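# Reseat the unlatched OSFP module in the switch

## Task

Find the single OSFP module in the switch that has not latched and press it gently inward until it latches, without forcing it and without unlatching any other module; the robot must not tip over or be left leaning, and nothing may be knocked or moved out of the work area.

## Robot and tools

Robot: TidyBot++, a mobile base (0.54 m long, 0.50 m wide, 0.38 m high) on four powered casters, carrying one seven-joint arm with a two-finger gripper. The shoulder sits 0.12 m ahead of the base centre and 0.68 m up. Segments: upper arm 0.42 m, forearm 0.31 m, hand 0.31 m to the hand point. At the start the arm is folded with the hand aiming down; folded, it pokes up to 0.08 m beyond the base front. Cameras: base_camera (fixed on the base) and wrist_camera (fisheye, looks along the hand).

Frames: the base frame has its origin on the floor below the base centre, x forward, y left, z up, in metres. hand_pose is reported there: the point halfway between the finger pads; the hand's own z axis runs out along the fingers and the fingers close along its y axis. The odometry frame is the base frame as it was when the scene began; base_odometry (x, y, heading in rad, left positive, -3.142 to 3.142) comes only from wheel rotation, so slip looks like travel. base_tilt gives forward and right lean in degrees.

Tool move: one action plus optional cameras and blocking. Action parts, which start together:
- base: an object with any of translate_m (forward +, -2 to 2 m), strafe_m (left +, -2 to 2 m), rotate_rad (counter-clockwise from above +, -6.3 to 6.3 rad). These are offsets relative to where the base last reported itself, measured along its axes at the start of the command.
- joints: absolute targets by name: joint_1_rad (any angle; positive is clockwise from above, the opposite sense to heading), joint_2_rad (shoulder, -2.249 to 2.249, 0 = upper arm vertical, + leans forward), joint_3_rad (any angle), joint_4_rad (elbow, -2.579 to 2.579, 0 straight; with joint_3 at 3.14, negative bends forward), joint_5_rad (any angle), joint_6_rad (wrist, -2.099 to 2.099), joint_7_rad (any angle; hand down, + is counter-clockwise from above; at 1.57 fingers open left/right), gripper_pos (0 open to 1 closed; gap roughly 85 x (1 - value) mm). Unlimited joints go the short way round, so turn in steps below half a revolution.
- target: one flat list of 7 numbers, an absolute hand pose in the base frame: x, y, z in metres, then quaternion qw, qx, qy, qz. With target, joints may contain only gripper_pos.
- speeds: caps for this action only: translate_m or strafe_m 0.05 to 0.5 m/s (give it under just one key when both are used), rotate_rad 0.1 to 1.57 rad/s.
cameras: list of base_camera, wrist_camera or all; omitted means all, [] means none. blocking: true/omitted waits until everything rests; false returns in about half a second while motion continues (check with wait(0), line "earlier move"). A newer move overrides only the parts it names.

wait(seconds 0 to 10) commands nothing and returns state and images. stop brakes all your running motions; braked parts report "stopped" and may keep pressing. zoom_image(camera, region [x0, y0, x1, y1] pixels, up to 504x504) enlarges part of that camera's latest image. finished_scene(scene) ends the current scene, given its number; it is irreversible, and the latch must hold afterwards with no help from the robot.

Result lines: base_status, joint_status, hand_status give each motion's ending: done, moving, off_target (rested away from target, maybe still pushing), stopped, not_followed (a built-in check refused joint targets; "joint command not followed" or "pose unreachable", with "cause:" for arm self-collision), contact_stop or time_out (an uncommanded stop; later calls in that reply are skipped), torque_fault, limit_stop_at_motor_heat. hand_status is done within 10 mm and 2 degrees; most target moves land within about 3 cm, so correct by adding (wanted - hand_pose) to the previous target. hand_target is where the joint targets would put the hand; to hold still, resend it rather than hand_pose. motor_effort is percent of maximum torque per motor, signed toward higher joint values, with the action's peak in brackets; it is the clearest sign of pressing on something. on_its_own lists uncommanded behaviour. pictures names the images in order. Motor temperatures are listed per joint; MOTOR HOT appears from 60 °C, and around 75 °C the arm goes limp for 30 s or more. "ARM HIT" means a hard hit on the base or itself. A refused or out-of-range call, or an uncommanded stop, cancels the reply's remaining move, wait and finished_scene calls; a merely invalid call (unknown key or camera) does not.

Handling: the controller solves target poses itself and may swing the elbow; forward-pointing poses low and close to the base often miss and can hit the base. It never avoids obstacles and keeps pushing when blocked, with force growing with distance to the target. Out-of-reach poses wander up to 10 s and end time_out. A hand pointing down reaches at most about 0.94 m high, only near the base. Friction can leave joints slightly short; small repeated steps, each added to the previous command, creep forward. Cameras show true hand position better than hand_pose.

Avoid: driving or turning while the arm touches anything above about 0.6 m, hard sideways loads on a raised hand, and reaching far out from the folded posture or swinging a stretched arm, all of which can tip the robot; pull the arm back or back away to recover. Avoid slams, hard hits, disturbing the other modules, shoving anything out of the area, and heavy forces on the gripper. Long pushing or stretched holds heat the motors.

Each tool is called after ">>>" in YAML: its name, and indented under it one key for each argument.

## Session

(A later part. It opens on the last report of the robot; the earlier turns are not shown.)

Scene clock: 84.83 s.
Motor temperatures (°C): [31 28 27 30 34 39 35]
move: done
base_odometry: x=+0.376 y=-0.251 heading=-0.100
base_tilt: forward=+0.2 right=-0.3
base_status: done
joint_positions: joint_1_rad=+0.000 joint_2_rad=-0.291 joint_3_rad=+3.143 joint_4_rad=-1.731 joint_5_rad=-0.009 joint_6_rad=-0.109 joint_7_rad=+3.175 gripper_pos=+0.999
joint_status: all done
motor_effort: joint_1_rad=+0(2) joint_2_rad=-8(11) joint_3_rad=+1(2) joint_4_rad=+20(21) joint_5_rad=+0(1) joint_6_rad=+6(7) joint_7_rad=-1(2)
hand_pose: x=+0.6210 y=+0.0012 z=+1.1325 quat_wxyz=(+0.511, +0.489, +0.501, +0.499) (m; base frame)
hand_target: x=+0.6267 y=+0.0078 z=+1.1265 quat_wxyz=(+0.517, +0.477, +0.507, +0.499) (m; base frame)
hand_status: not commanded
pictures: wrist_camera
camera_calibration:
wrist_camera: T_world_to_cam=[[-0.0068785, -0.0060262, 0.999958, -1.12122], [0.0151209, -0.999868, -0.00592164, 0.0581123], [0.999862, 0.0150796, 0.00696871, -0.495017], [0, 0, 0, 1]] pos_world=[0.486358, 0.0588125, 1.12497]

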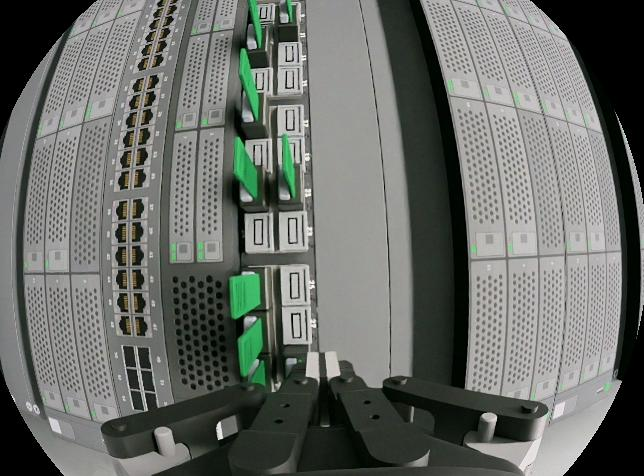

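>>> move:
  joints: {"joint_4_rad": -1.764, "joint_6_rad": -0.085}
  cameras: ["wrist_camera"]

>>> zoom_image:
  camera: "wrist_camera"
  region: [270, 300, 340, 370]

Scene clock: 87.67 s.
Motor temperatures (°C): [31 28 27 30 34 39 35]
move: done
base_odometry: x=+0.376 y=-0.251 heading=-0.100
base_tilt: forward=+0.2 right=-0.2
base_status: not commanded
joint_positions: joint_1_rad=+0.000 joint_2_rad=-0.291 joint_3_rad=+3.143 joint_4_rad=-1.734 joint_5_rad=-0.009 joint_6_rad=-0.108 joint_7_rad=+3.175 gripper_pos=+0.999
joint_status: all done
motor_effort: joint_1_rad=+0(1) joint_2_rad=-7(9) joint_3_rad=+1(1) joint_4_rad=+20(21) joint_5_rad=+0(1) joint_6_rad=+6(6) joint_7_rad=-1(2)
hand_pose: x=+0.6212 y=+0.0012 z=+1.1312 quat_wxyz=(+0.511, +0.489, +0.501, +0.499) (m; base frame)
hand_target: x=+0.6271 y=+0.0079 z=+1.1140 quat_wxyz=(+0.509, +0.484, +0.515, +0.491) (m; base frame)
hand_status: not commanded
pictures: wrist_camera
camera_calibration:
wrist_camera: T_world_to_cam=[[-0.00535473, -0.00596735, 0.999968, -1.12093], [0.0151026, -0.999869, -0.00588588, 0.0580717], [0.999872, 0.0150706, 0.00544415, -0.493401], [0, 0, 0, 1]] pos_world=[0.486458, 0.058811, 1.12392]

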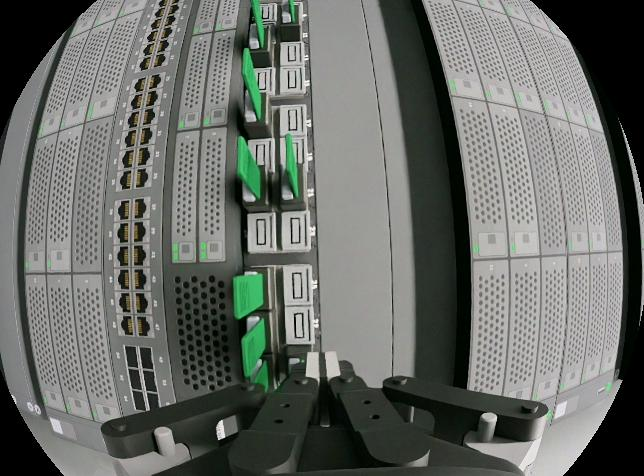

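Scaled by 7.200.

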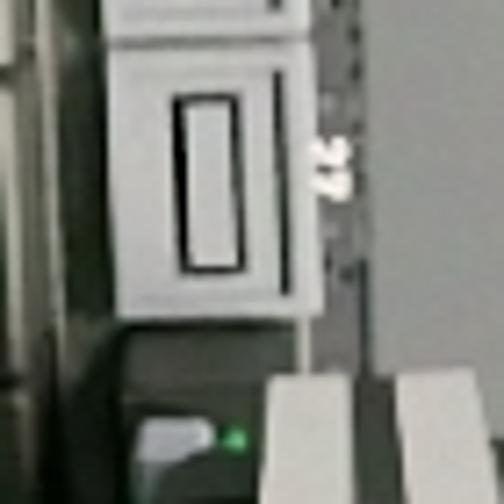

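>>> move:
  base: {"translate_m": 0.004}
  speeds: {"translate_m": 0.05}
  joints: {"joint_4_rad": -1.768, "joint_6_rad": -0.09}
  cameras: ["wrist_camera"]

>>> zoom_image:
  camera: "wrist_camera"
  region: [270, 300, 340, 370]

Scene clock: 88.47 s.
Motor temperatures (°C): [31 28 27 30 34 39 35]
move: done
base_odometry: x=+0.380 y=-0.251 heading=-0.100
base_tilt: forward=+0.2 right=-0.2
base_status: done
joint_positions: joint_1_rad=+0.000 joint_2_rad=-0.294 joint_3_rad=+3.143 joint_4_rad=-1.735 joint_5_rad=-0.009 joint_6_rad=-0.108 joint_7_rad=+3.175 gripper_pos=+0.999
joint_status: all done
motor_effort: joint_1_rad=-1(1) joint_2_rad=-8(10) joint_3_rad=+1(1) joint_4_rad=+19(21) joint_5_rad=+0(1) joint_6_rad=+5(6) joint_7_rad=-1(2)
hand_pose: x=+0.6201 y=+0.0012 z=+1.1320 quat_wxyz=(+0.511, +0.489, +0.501, +0.499) (m; base frame)
hand_target: x=+0.6272 y=+0.0080 z=+1.1100 quat_wxyz=(+0.507, +0.486, +0.517, +0.489) (m; base frame)
hand_status: not commanded
pictures: wrist_camera
camera_calibration:
wrist_camera: T_world_to_cam=[[-0.00705921, -0.00590791, 0.999958, -1.12064], [0.0151116, -0.999869, -0.00580071, 0.0579897], [0.999861, 0.01507, 0.00714756, -0.494288], [0, 0, 0, 1]] pos_world=[0.485432, 0.0588104, 1.12446]

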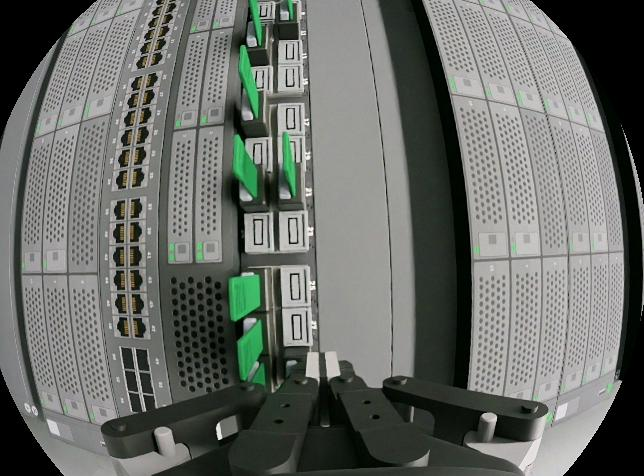

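Scaled by 7.200.

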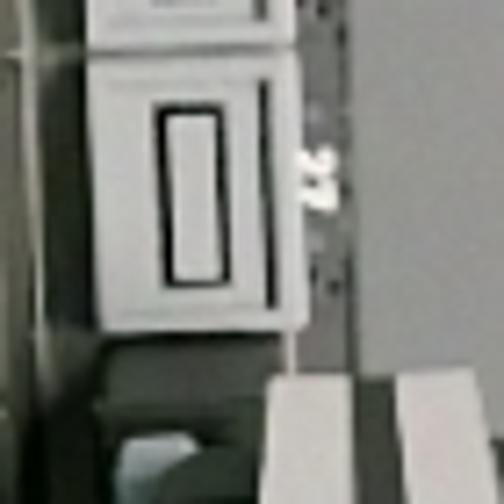

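>>> move:
  joints: {"joint_4_rad": -1.78, "joint_6_rad": -0.095}
  cameras: ["wrist_camera"]

>>> zoom_image:
  camera: "wrist_camera"
  region: [250, 300, 350, 400]

Scene clock: 89.23 s.
Motor temperatures (°C): [31 28 27 30 34 39 35]
move: off_target
base_odometry: x=+0.380 y=-0.251 heading=-0.100
base_tilt: forward=+0.2 right=-0.2
base_status: not commanded
joint_positions: joint_1_rad=+0.000 joint_2_rad=-0.294 joint_3_rad=+3.143 joint_4_rad=-1.738 joint_5_rad=-0.009 joint_6_rad=-0.108 joint_7_rad=+3.175 gripper_pos=+0.999
joint_status: joint_4_rad off_target (ended at -1.738, target -1.780); the others done
motor_effort: joint_1_rad=-1(1) joint_2_rad=-6(8) joint_3_rad=+1(1) joint_4_rad=+17(20) joint_5_rad=+0(1) joint_6_rad=+4(6) joint_7_rad=-1(2)
hand_pose: x=+0.6203 y=+0.0012 z=+1.1300 quat_wxyz=(+0.511, +0.489, +0.501, +0.499) (m; base frame)
hand_target: x=+0.6274 y=+0.0080 z=+1.1009 quat_wxyz=(+0.503, +0.490, +0.522, +0.485) (m; base frame)
hand_status: not commanded
pictures: wrist_camera
camera_calibration:
wrist_camera: T_world_to_cam=[[-0.00413946, -0.00591041, 0.999974, -1.12047], [0.0150907, -0.999869, -0.00584732, 0.0580407], [0.999878, 0.0150661, 0.00422811, -0.491119], [0, 0, 0, 1]] pos_world=[0.485545, 0.0588099, 1.12285]

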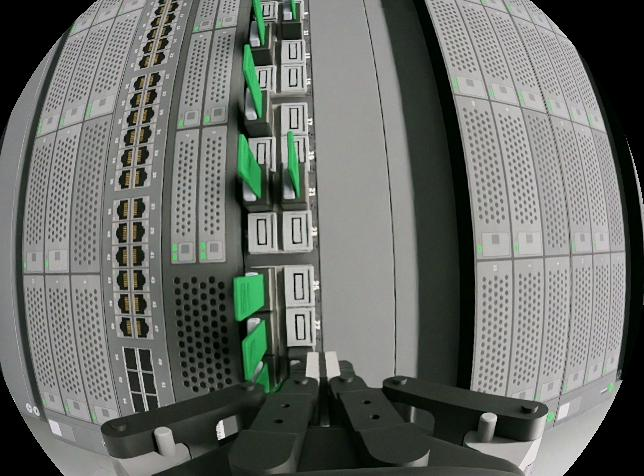

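Scaled by 5.040.

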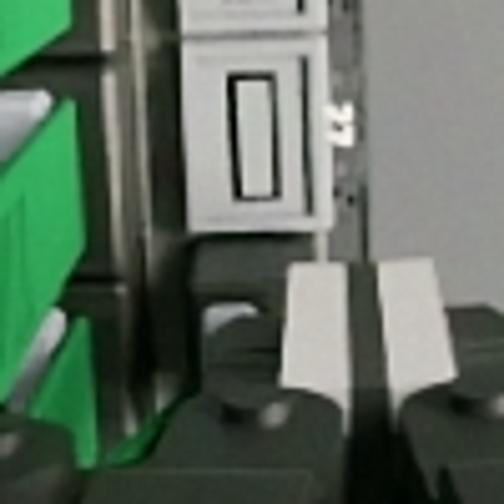

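>>> move:
  base: {"translate_m": 0.005}
  speeds: {"translate_m": 0.05}
  cameras: ["wrist_camera"]

>>> zoom_image:
  camera: "wrist_camera"
  region: [250, 300, 350, 400]

>>> move:
  base: {"translate_m": 0.004}
  speeds: {"translate_m": 0.05}
  cameras: ["wrist_camera"]

>>> zoom_image:
  camera: "wrist_camera"
  region: [250, 300, 350, 400]

Scene clock: 90.13 s.
Motor temperatures (°C): [31 28 27 30 34 39 35]
move: done
base_odometry: x=+0.385 y=-0.251 heading=-0.100
base_tilt: forward=+0.2 right=-0.2
base_status: done
joint_positions: joint_1_rad=+0.000 joint_2_rad=-0.299 joint_3_rad=+3.143 joint_4_rad=-1.741 joint_5_rad=-0.009 joint_6_rad=-0.108 joint_7_rad=+3.175 gripper_pos=+0.999
joint_status: not commanded
motor_effort: joint_1_rad=+0(2) joint_2_rad=-6(8) joint_3_rad=+1(1) joint_4_rad=+17(19) joint_5_rad=+0(1) joint_6_rad=+4(6) joint_7_rad=-1(2)
hand_pose: x=+0.6181 y=+0.0012 z=+1.1309 quat_wxyz=(+0.511, +0.489, +0.501, +0.499) (m; base frame)
hand_target: x=+0.6274 y=+0.0080 z=+1.1009 quat_wxyz=(+0.503, +0.490, +0.522, +0.485) (m; base frame)
hand_status: not commanded
pictures: wrist_camera
camera_calibration:
wrist_camera: T_world_to_cam=[[-0.00661222, -0.00585342, 0.999961, -1.11982], [0.0151036, -0.999869, -0.00575301, 0.0579626], [0.999864, 0.015065, 0.00669976, -0.491778], [0, 0, 0, 1]] pos_world=[0.483431, 0.0588089, 1.1234]

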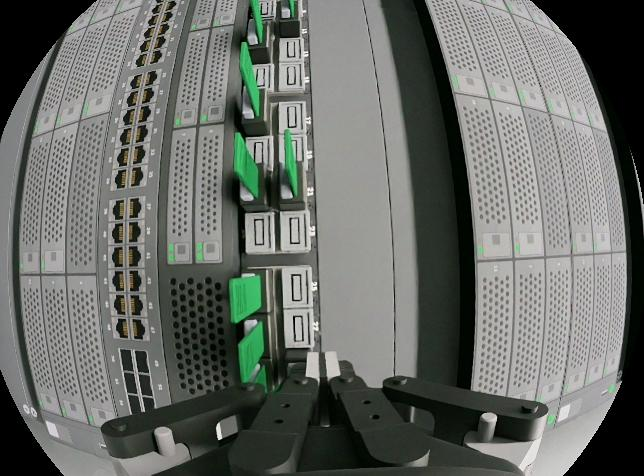

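Scaled by 5.040.

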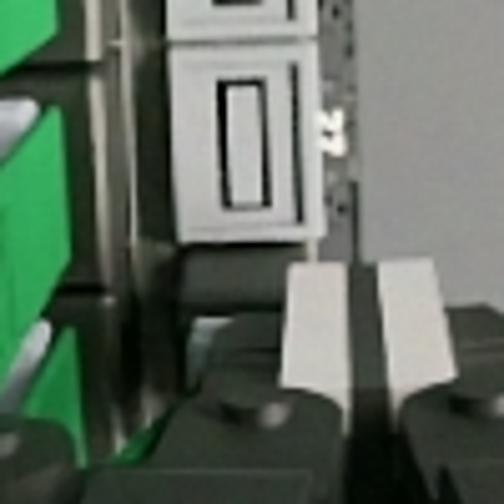

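Scene clock: 90.70 s.
Motor temperatures (°C): [31 28 27 30 34 39 35]
move: done
base_odometry: x=+0.389 y=-0.251 heading=-0.100
base_tilt: forward=+0.2 right=-0.2
base_status: done
joint_positions: joint_1_rad=+0.000 joint_2_rad=-0.303 joint_3_rad=+3.143 joint_4_rad=-1.744 joint_5_rad=-0.009 joint_6_rad=-0.108 joint_7_rad=+3.175 gripper_pos=+0.999
joint_status: not commanded
motor_effort: joint_1_rad=+0(2) joint_2_rad=-5(6) joint_3_rad=+1(2) joint_4_rad=+17(20) joint_5_rad=+0(1) joint_6_rad=+5(7) joint_7_rad=-2(2)
hand_pose: x=+0.6163 y=+0.0012 z=+1.1312 quat_wxyz=(+0.512, +0.488, +0.500, +0.500) (m; base frame)
hand_target: x=+0.6274 y=+0.0080 z=+1.1009 quat_wxyz=(+0.503, +0.490, +0.522, +0.485) (m; base frame)
hand_status: not commanded
pictures: wrist_camera
camera_calibration:
wrist_camera: T_world_to_cam=[[-0.00799342, -0.00579627, 0.999951, -1.11929], [0.0151111, -0.99987, -0.005675, 0.0578986], [0.999854, 0.015065, 0.00807997, -0.491522], [0, 0, 0, 1]] pos_world=[0.481628, 0.0588082, 1.12353]

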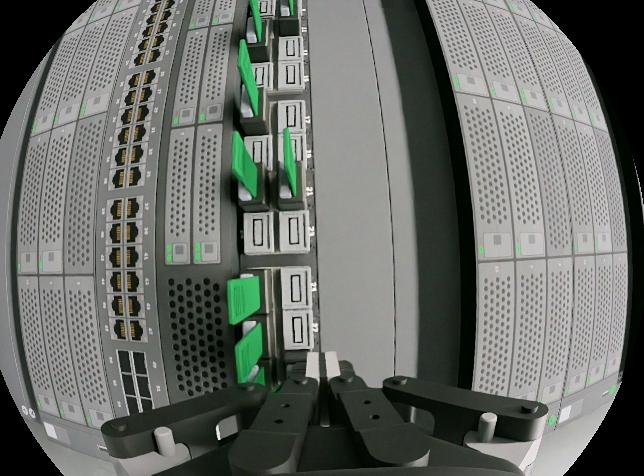

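Scaled by 5.040.

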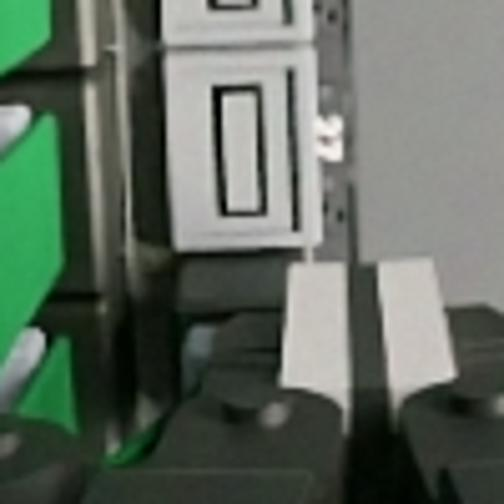

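>>> move:
  base: {"translate_m": 0.004}
  speeds: {"translate_m": 0.05}
  joints: {"joint_4_rad": -1.79, "joint_6_rad": -0.1}
  cameras: ["wrist_camera"]

>>> zoom_image:
  camera: "wrist_camera"
  region: [250, 300, 350, 400]

>>> move:
  base: {"translate_m": 0.004}
  speeds: {"translate_m": 0.05}
  cameras: ["wrist_camera"]

>>> zoom_image:
  camera: "wrist_camera"
  region: [250, 300, 350, 400]

Scene clock: 91.53 s.
Motor temperatures (°C): [31 28 27 30 34 39 35]
move: done
base_odometry: x=+0.393 y=-0.252 heading=-0.099
base_tilt: forward=+0.2 right=-0.2
base_status: done
joint_positions: joint_1_rad=-0.001 joint_2_rad=-0.313 joint_3_rad=+3.143 joint_4_rad=-1.751 joint_5_rad=-0.009 joint_6_rad=-0.108 joint_7_rad=+3.175 gripper_pos=+0.999
joint_status: all done
motor_effort: joint_1_rad=+0(2) joint_2_rad=-4(5) joint_3_rad=+1(1) joint_4_rad=+18(19) joint_5_rad=+0(0) joint_6_rad=+5(7) joint_7_rad=-1(2)
hand_pose: x=+0.6123 y=+0.0013 z=+1.1312 quat_wxyz=(+0.512, +0.488, +0.500, +0.500) (m; base frame)
hand_target: x=+0.6275 y=+0.0080 z=+1.0931 quat_wxyz=(+0.499, +0.494, +0.525, +0.481) (m; base frame)
hand_status: not commanded
pictures: wrist_camera
camera_calibration:
wrist_camera: T_world_to_cam=[[-0.00990256, -0.00573705, 0.999935, -1.11809], [0.0152979, -0.999867, -0.00558516, 0.057832], [0.999834, 0.0152416, 0.00998901, -0.489713], [0, 0, 0, 1]] pos_world=[0.477675, 0.0588739, 1.12323]

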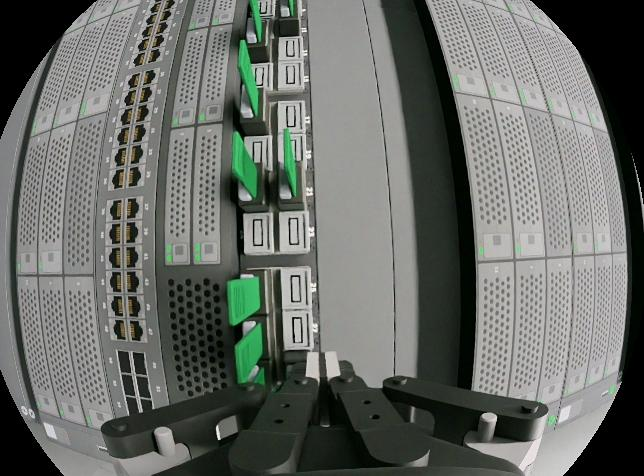

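Scaled by 5.040.

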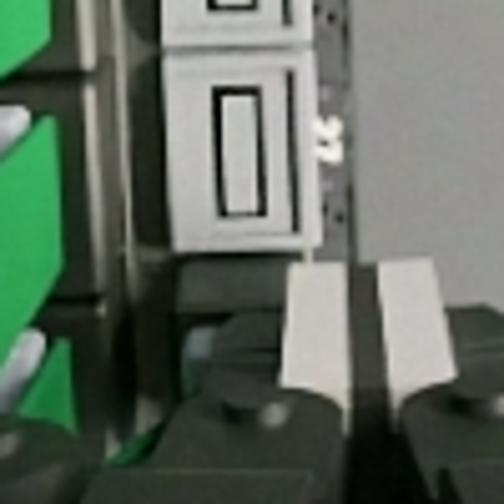

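Scene clock: 92.10 s.
Motor temperatures (°C): [31 28 27 30 34 39 35]
move: done
base_odometry: x=+0.397 y=-0.252 heading=-0.099
base_tilt: forward=+0.2 right=-0.2
base_status: done
joint_positions: joint_1_rad=-0.001 joint_2_rad=-0.319 joint_3_rad=+3.143 joint_4_rad=-1.756 joint_5_rad=-0.009 joint_6_rad=-0.108 joint_7_rad=+3.175 gripper_pos=+0.999
joint_status: not commanded
motor_effort: joint_1_rad=-1(2) joint_2_rad=-3(4) joint_3_rad=+0(1) joint_4_rad=+18(21) joint_5_rad=+0(1) joint_6_rad=+5(8) joint_7_rad=-1(2)
hand_pose: x=+0.6099 y=+0.0013 z=+1.1314 quat_wxyz=(+0.512, +0.487, +0.500, +0.500) (m; base frame)
hand_target: x=+0.6275 y=+0.0080 z=+1.0931 quat_wxyz=(+0.499, +0.494, +0.525, +0.481) (m; base frame)
hand_status: not commanded
pictures: wrist_camera
camera_calibration:
wrist_camera: T_world_to_cam=[[-0.0114894, -0.00574244, 0.999918, -1.11734], [0.0153082, -0.999867, -0.00556626, 0.0578425], [0.999817, 0.015243, 0.0115758, -0.489036], [0, 0, 0, 1]] pos_world=[0.475223, 0.058873, 1.12323]

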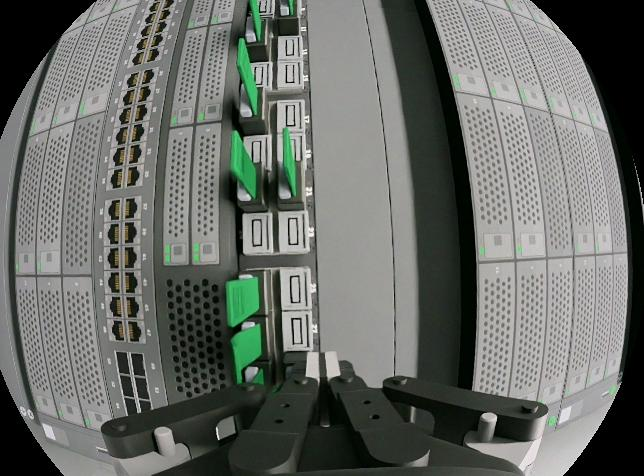

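Scaled by 5.040.

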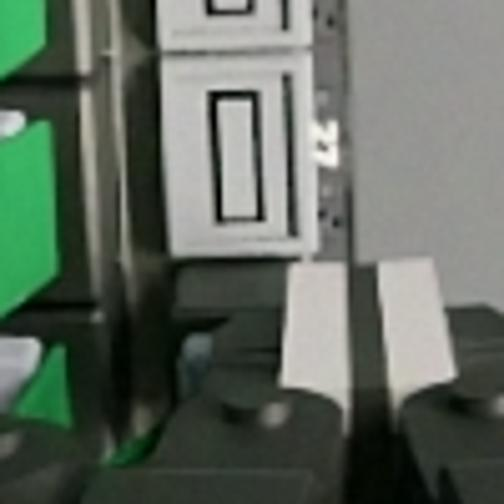

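>>> move:
  base: {"translate_m": 0.004}
  speeds: {"translate_m": 0.05}
  joints: {"joint_4_rad": -1.796}
  cameras: ["wrist_camera"]

>>> zoom_image:
  camera: "wrist_camera"
  region: [250, 300, 350, 400]

>>> move:
  base: {"translate_m": 0.004}
  speeds: {"translate_m": 0.05}
  cameras: ["wrist_camera"]

>>> zoom_image:
  camera: "wrist_camera"
  region: [250, 300, 350, 400]

Scene clock: 93.00 s.
Motor temperatures (°C): [31 28 27 30 34 39 35]
move: done
base_odometry: x=+0.401 y=-0.252 heading=-0.099
base_tilt: forward=+0.2 right=-0.2
base_status: done
joint_positions: joint_1_rad=-0.001 joint_2_rad=-0.328 joint_3_rad=+3.143 joint_4_rad=-1.763 joint_5_rad=-0.009 joint_6_rad=-0.108 joint_7_rad=+3.175 gripper_pos=+0.999
joint_status: all done
motor_effort: joint_1_rad=+0(2) joint_2_rad=-2(3) joint_3_rad=+0(1) joint_4_rad=+18(20) joint_5_rad=+0(1) joint_6_rad=+5(8) joint_7_rad=-1(2)
hand_pose: x=+0.6060 y=+0.0013 z=+1.1314 quat_wxyz=(+0.513, +0.487, +0.499, +0.501) (m; base frame)
hand_target: x=+0.6275 y=+0.0080 z=+1.0893 quat_wxyz=(+0.497, +0.495, +0.527, +0.480) (m; base frame)
hand_status: not commanded
pictures: wrist_camera
camera_calibration:
wrist_camera: T_world_to_cam=[[-0.0135464, -0.00569035, 0.999892, -1.11612], [0.0153205, -0.999868, -0.00548265, 0.0577991], [0.999791, 0.0152446, 0.0136318, -0.487456], [0, 0, 0, 1]] pos_world=[0.471349, 0.0588714, 1.12296]

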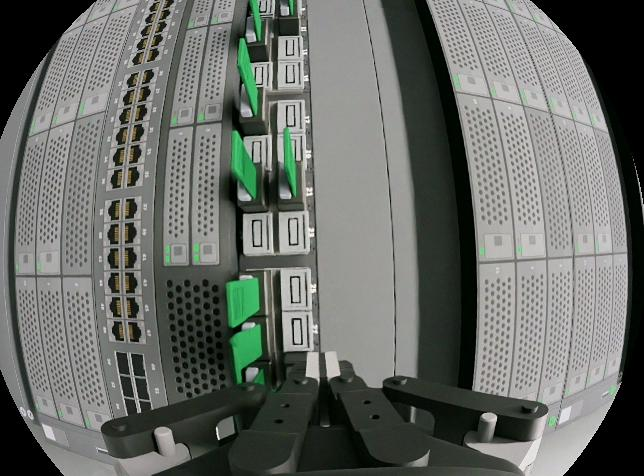

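Scaled by 5.040.

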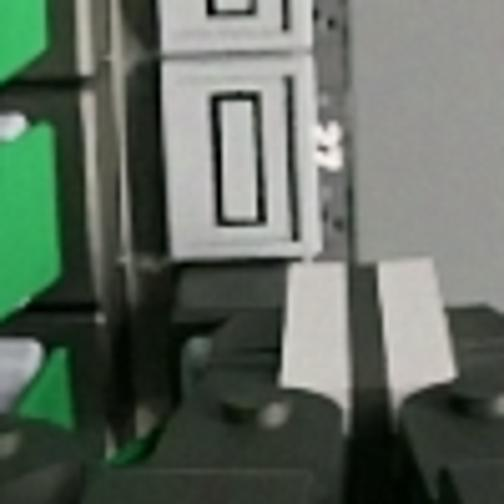

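Scene clock: 94.63 s.
Motor temperatures (°C): [31 28 27 30 34 39 35]
move: done
base_odometry: x=+0.405 y=-0.253 heading=-0.099
base_tilt: forward=+0.2 right=-0.2
base_status: done
joint_positions: joint_1_rad=-0.001 joint_2_rad=-0.336 joint_3_rad=+3.143 joint_4_rad=-1.769 joint_5_rad=-0.009 joint_6_rad=-0.107 joint_7_rad=+3.175 gripper_pos=+0.999
joint_status: not commanded
motor_effort: joint_1_rad=+0(2) joint_2_rad=+1(7) joint_3_rad=+1(1) joint_4_rad=+20(23) joint_5_rad=+0(1) joint_6_rad=+7(10) joint_7_rad=-1(2)
hand_pose: x=+0.6029 y=+0.0013 z=+1.1314 quat_wxyz=(+0.513, +0.486, +0.499, +0.501) (m; base frame)
hand_target: x=+0.6275 y=+0.0080 z=+1.0893 quat_wxyz=(+0.497, +0.495, +0.527, +0.480) (m; base frame)
hand_status: not commanded
pictures: wrist_camera
camera_calibration:
wrist_camera: T_world_to_cam=[[-0.0153494, -0.00563661, 0.999866, -1.11505], [0.0153279, -0.999868, -0.00540132, 0.0577477], [0.999765, 0.0152429, 0.0154338, -0.48643], [0, 0, 0, 1]] pos_world=[0.468315, 0.0588696, 1.12272]

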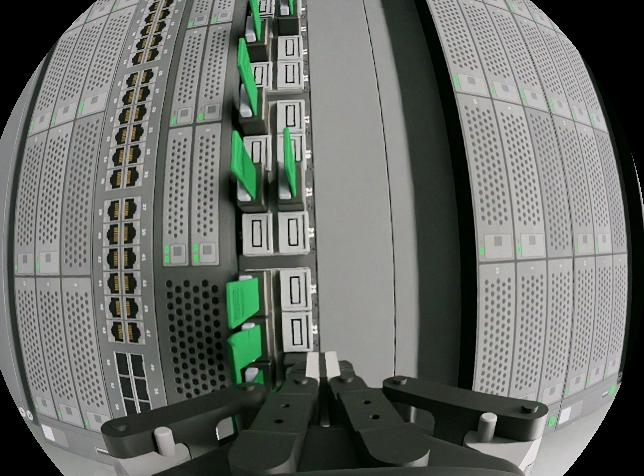

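Scaled by 5.040.

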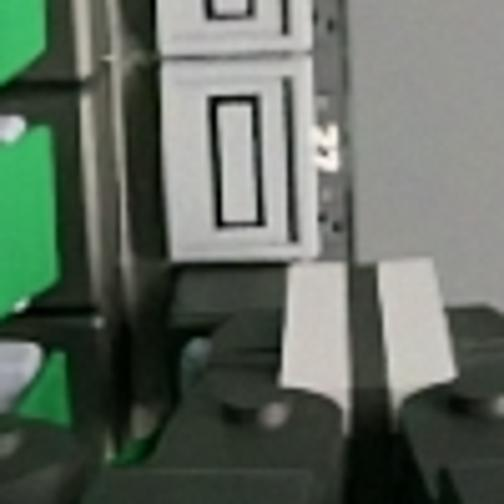

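>>> move:
  base: {"translate_m": 0.004}
  speeds: {"translate_m": 0.05}
  cameras: ["wrist_camera"]

>>> zoom_image:
  camera: "wrist_camera"
  region: [250, 300, 350, 400]

>>> move:
  base: {"translate_m": 0.004}
  speeds: {"translate_m": 0.05}
  cameras: ["wrist_camera"]

>>> zoom_image:
  camera: "wrist_camera"
  region: [250, 300, 350, 400]

Scene clock: 95.83 s.
Motor temperatures (°C): [31 28 27 30 34 39 35]
move: done
base_odometry: x=+0.409 y=-0.253 heading=-0.099
base_tilt: forward=+0.1 right=-0.2
base_status: done
joint_positions: joint_1_rad=-0.001 joint_2_rad=-0.344 joint_3_rad=+3.143 joint_4_rad=-1.775 joint_5_rad=-0.009 joint_6_rad=-0.107 joint_7_rad=+3.175 gripper_pos=+0.999
joint_status: not commanded
motor_effort: joint_1_rad=+0(2) joint_2_rad=+2(8) joint_3_rad=+0(1) joint_4_rad=+20(23) joint_5_rad=+0(1) joint_6_rad=+7(11) joint_7_rad=-1(2)
hand_pose: x=+0.5996 y=+0.0013 z=+1.1316 quat_wxyz=(+0.514, +0.486, +0.498, +0.502) (m; base frame)
hand_target: x=+0.6275 y=+0.0080 z=+1.0893 quat_wxyz=(+0.497, +0.495, +0.527, +0.480) (m; base frame)
hand_status: not commanded
pictures: wrist_camera
camera_calibration:
wrist_camera: T_world_to_cam=[[-0.0175238, -0.005583, 0.999831, -1.11397], [0.0153397, -0.999868, -0.00531435, 0.0576934], [0.999729, 0.015244, 0.0176072, -0.485551], [0, 0, 0, 1]] pos_world=[0.465013, 0.0588682, 1.12264]

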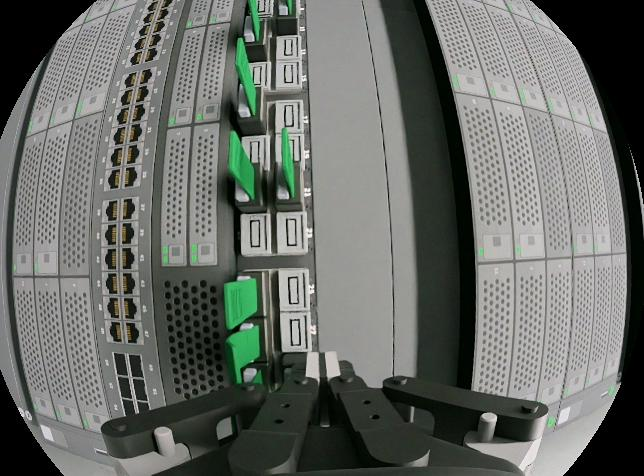

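Scaled by 5.040.

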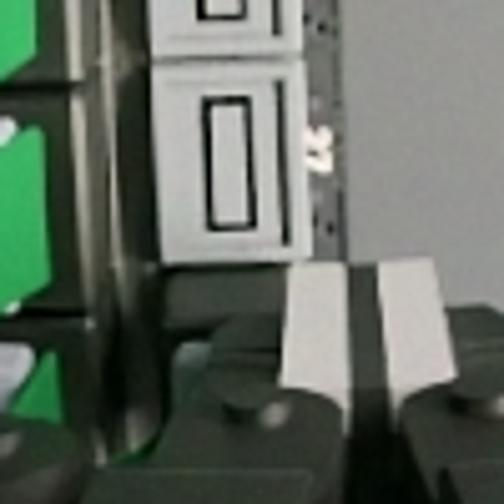

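Scene clock: 97.97 s.
Motor temperatures (°C): [31 28 27 30 34 39 35]
move: done
base_odometry: x=+0.412 y=-0.253 heading=-0.099
base_tilt: forward=+0.1 right=-0.2
base_status: done
joint_positions: joint_1_rad=-0.001 joint_2_rad=-0.352 joint_3_rad=+3.143 joint_4_rad=-1.781 joint_5_rad=-0.009 joint_6_rad=-0.107 joint_7_rad=+3.175 gripper_pos=+0.999
joint_status: not commanded
motor_effort: joint_1_rad=-3(3) joint_2_rad=+4(10) joint_3_rad=-1(1) joint_4_rad=+22(25) joint_5_rad=-1(1) joint_6_rad=+9(11) joint_7_rad=-1(2)
hand_pose: x=+0.5963 y=+0.0013 z=+1.1318 quat_wxyz=(+0.515, +0.485, +0.497, +0.502) (m; base frame)
hand_target: x=+0.6275 y=+0.0080 z=+1.0893 quat_wxyz=(+0.497, +0.495, +0.527, +0.480) (m; base frame)
hand_status: not commanded
pictures: wrist_camera
camera_calibration:
wrist_camera: T_world_to_cam=[[-0.0197612, -0.00546866, 0.99979, -1.11284], [0.0153485, -0.999869, -0.00516573, 0.0575709], [0.999687, 0.0152432, 0.0198425, -0.484724], [0, 0, 0, 1]] pos_world=[0.461697, 0.0588664, 1.12252]

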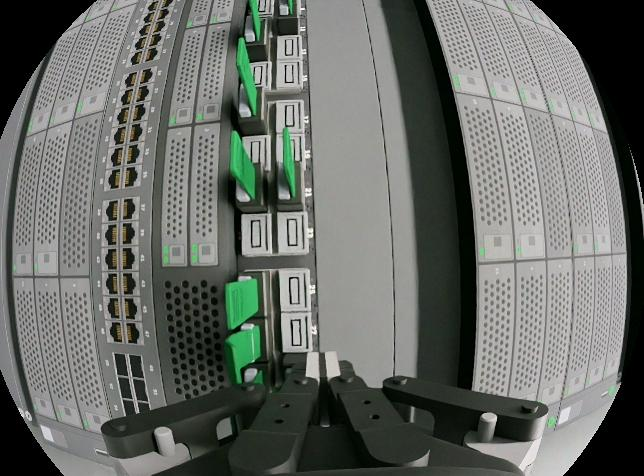

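Scaled by 5.040.

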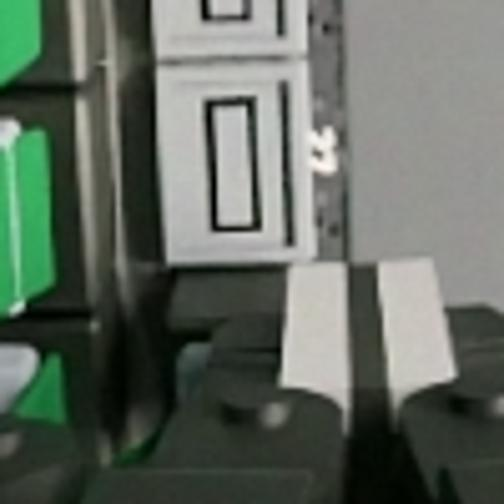

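>>> move:
  base: {"translate_m": 0.004}
  speeds: {"translate_m": 0.05}
  cameras: ["wrist_camera"]

>>> zoom_image:
  camera: "wrist_camera"
  region: [250, 300, 350, 400]

Scene clock: 98.87 s.
Motor temperatures (°C): [31 28 27 30 34 39 35]
move: done
base_odometry: x=+0.416 y=-0.253 heading=-0.099
base_tilt: forward=+0.1 right=-0.2
base_status: done
joint_positions: joint_1_rad=-0.001 joint_2_rad=-0.360 joint_3_rad=+3.143 joint_4_rad=-1.787 joint_5_rad=-0.009 joint_6_rad=-0.107 joint_7_rad=+3.175 gripper_pos=+0.999
joint_status: not commanded
motor_effort: joint_1_rad=-2(3) joint_2_rad=+7(13) joint_3_rad=-1(1) joint_4_rad=+22(25) joint_5_rad=+0(1) joint_6_rad=+9(12) joint_7_rad=-1(2)
hand_pose: x=+0.5931 y=+0.0013 z=+1.1318 quat_wxyz=(+0.515, +0.485, +0.497, +0.503) (m; base frame)
hand_target: x=+0.6275 y=+0.0080 z=+1.0893 quat_wxyz=(+0.497, +0.495, +0.527, +0.480) (m; base frame)
hand_status: not commanded
pictures: wrist_camera
camera_calibration:
wrist_camera: T_world_to_cam=[[-0.0215242, -0.00548557, 0.999753, -1.11177], [0.0153324, -0.999869, -0.0051561, 0.0575997], [0.999651, 0.0152176, 0.0216055, -0.483517], [0, 0, 0, 1]] pos_world=[0.458535, 0.0588515, 1.12224]

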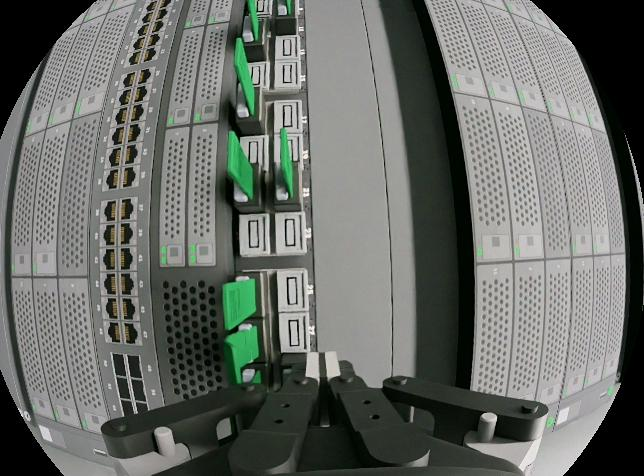

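Scaled by 5.040.

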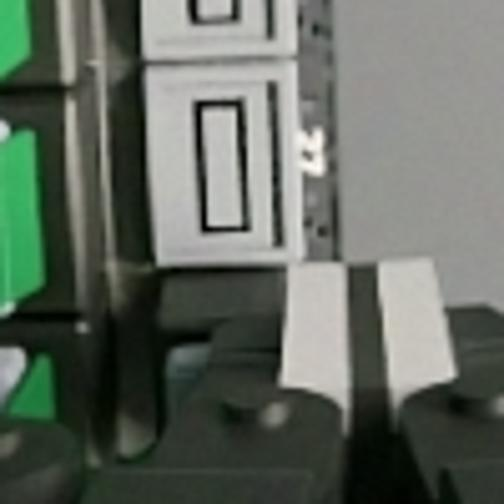

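>>> move:
  base: {"translate_m": -0.03}
  speeds: {"translate_m": 0.05}
  cameras: []

>>> move:
  base: {"translate_m": -0.13}
  speeds: {"translate_m": 0.1}
  joints: {"joint_4_rad": -1.76}
  cameras: ["wrist_camera"]

>>> move:
  joints: {"joint_1_rad": -0.01, "joint_2_rad": 0.13, "joint_3_rad": 3.14, "joint_4_rad": -0.36, "joint_5_rad": -0.02, "joint_6_rad": -1.88, "joint_7_rad": 1.57}
  cameras: []

>>> move:
  base: {"translate_m": 0.07}
  speeds: {"translate_m": 0.1}
  cameras: ["wrist_camera"]

>>> zoom_image:
  camera: "wrist_camera"
  region: [310, 215, 350, 255]

Scene clock: 100.37 s.
Motor temperatures (°C): [31 28 27 30 34 39 35]
move: done
base_odometry: x=+0.386 y=-0.250 heading=-0.099
base_tilt: forward=+0.2 right=-0.2
base_status: done
joint_positions: joint_1_rad=-0.001 joint_2_rad=-0.318 joint_3_rad=+3.142 joint_4_rad=-1.763 joint_5_rad=-0.009 joint_6_rad=-0.103 joint_7_rad=+3.175 gripper_pos=+0.999
joint_status: not commanded
motor_effort: joint_1_rad=-1(2) joint_2_rad=-4(7) joint_3_rad=+0(1) joint_4_rad=+18(23) joint_5_rad=+0(1) joint_6_rad=+5(10) joint_7_rad=-1(2)
hand_pose: x=+0.6108 y=+0.0015 z=+1.1276 quat_wxyz=(+0.511, +0.488, +0.501, +0.499) (m; base frame)
hand_target: x=+0.6275 y=+0.0080 z=+1.0893 quat_wxyz=(+0.497, +0.495, +0.527, +0.480) (m; base frame)
hand_status: not commanded
pictures: none
No camera images: "cameras" was empty.

Scene clock: 102.37 s.
Motor temperatures (°C): [31 28 27 30 34 39 35]
move: done
base_odometry: x=+0.256 y=-0.237 heading=-0.099
base_tilt: forward=+0.2 right=-0.2
base_status: done
joint_positions: joint_1_rad=-0.001 joint_2_rad=-0.289 joint_3_rad=+3.142 joint_4_rad=-1.748 joint_5_rad=-0.009 joint_6_rad=-0.103 joint_7_rad=+3.175 gripper_pos=+0.999
joint_status: all done
motor_effort: joint_1_rad=+0(1) joint_2_rad=-11(12) joint_3_rad=+0(2) joint_4_rad=+23(24) joint_5_rad=+0(1) joint_6_rad=+9(9) joint_7_rad=-1(2)
hand_pose: x=+0.6227 y=+0.0016 z=+1.1228 quat_wxyz=(+0.508, +0.491, +0.504, +0.496) (m; base frame)
hand_target: x=+0.6270 y=+0.0080 z=+1.1118 quat_wxyz=(+0.506, +0.486, +0.518, +0.489) (m; base frame)
hand_status: not commanded
pictures: wrist_camera
camera_calibration:
wrist_camera: T_world_to_cam=[[0.00601682, -0.00526639, 0.999968, -1.11953], [0.0156985, -0.999862, -0.00536029, 0.0574542], [0.999859, 0.0157302, -0.00593332, -0.482112], [0, 0, 0, 1]] pos_world=[0.487878, 0.0591341, 1.11694]

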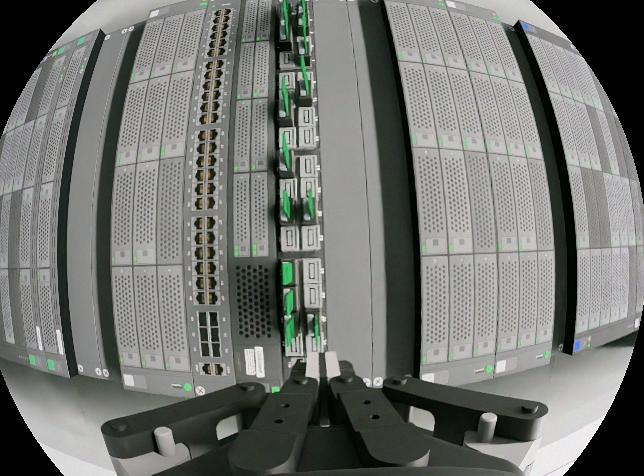

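Scene clock: 105.43 s.
Motor temperatures (°C): [31 28 27 30 34 39 35]
move: done
base_odometry: x=+0.256 y=-0.237 heading=-0.099
base_tilt: forward=+0.1 right=-0.2
base_status: not commanded
joint_positions: joint_1_rad=-0.001 joint_2_rad=+0.114 joint_3_rad=+3.142 joint_4_rad=-0.370 joint_5_rad=-0.009 joint_6_rad=-1.815 joint_7_rad=+1.608 gripper_pos=+0.999
joint_status: all done
motor_effort: joint_1_rad=-1(1) joint_2_rad=-15(17) joint_3_rad=+1(2) joint_4_rad=+13(25) joint_5_rad=+0(2) joint_6_rad=+6(9) joint_7_rad=-1(2)
hand_pose: x=+0.5452 y=+0.0041 z=+1.1710 quat_wxyz=(+0.004, +0.912, +0.020, +0.409) (m; base frame)
hand_target: x=+0.5384 y=+0.0120 z=+1.1533 quat_wxyz=(-0.010, +0.926, +0.011, +0.376) (m; base frame)
hand_status: not commanded
pictures: none
No camera images: "cameras" was empty.

Scene clock: 106.77 s.
Motor temperatures (°C): [31 28 27 30 34 39 35]
move: done
base_odometry: x=+0.326 y=-0.244 heading=-0.099
base_tilt: forward=+0.2 right=-0.2
base_status: done
joint_positions: joint_1_rad=-0.001 joint_2_rad=+0.130 joint_3_rad=+3.142 joint_4_rad=-0.367 joint_5_rad=-0.009 joint_6_rad=-1.820 joint_7_rad=+1.606 gripper_pos=+0.999
joint_status: not commanded
motor_effort: joint_1_rad=-1(1) joint_2_rad=-17(19) joint_3_rad=+0(1) joint_4_rad=+13(14) joint_5_rad=+0(1) joint_6_rad=+7(7) joint_7_rad=-1(2)
hand_pose: x=+0.5520 y=+0.0041 z=+1.1642 quat_wxyz=(+0.004, +0.916, +0.019, +0.401) (m; base frame)
hand_target: x=+0.5384 y=+0.0120 z=+1.1533 quat_wxyz=(-0.010, +0.926, +0.011, +0.376) (m; base frame)
hand_status: not commanded
pictures: wrist_camera
camera_calibration:
wrist_camera: T_world_to_cam=[[0.0221936, -0.999704, -0.0100017, 0.0104287], [-0.667524, -0.00737013, -0.744552, 1.29494], [0.744257, 0.0232006, -0.66749, 0.500011], [0, 0, 0, 1]] pos_world=[0.492034, 0.00836886, 1.29801]

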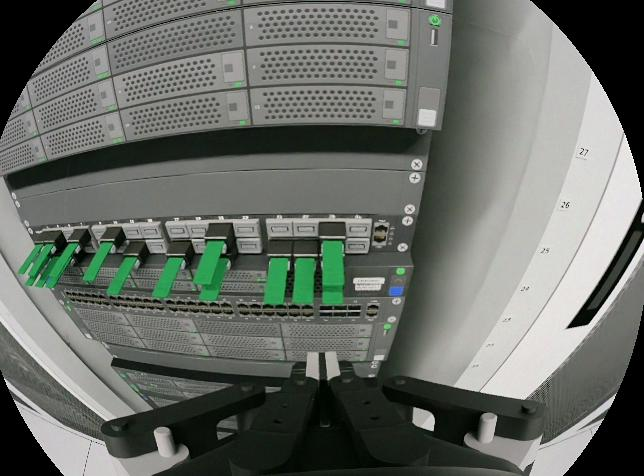

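Scaled by 12.600.

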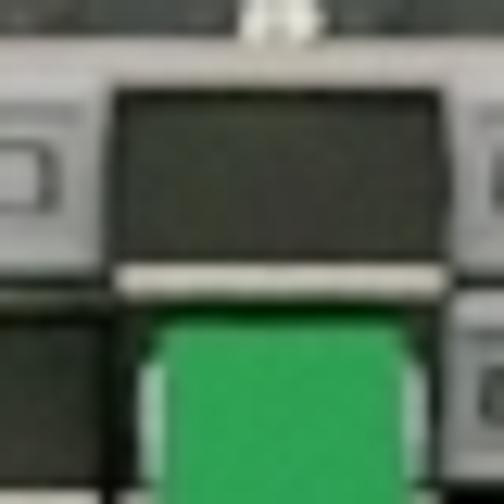

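>>> finished_scene:
  scene: 2

The scene is finished: the task was done.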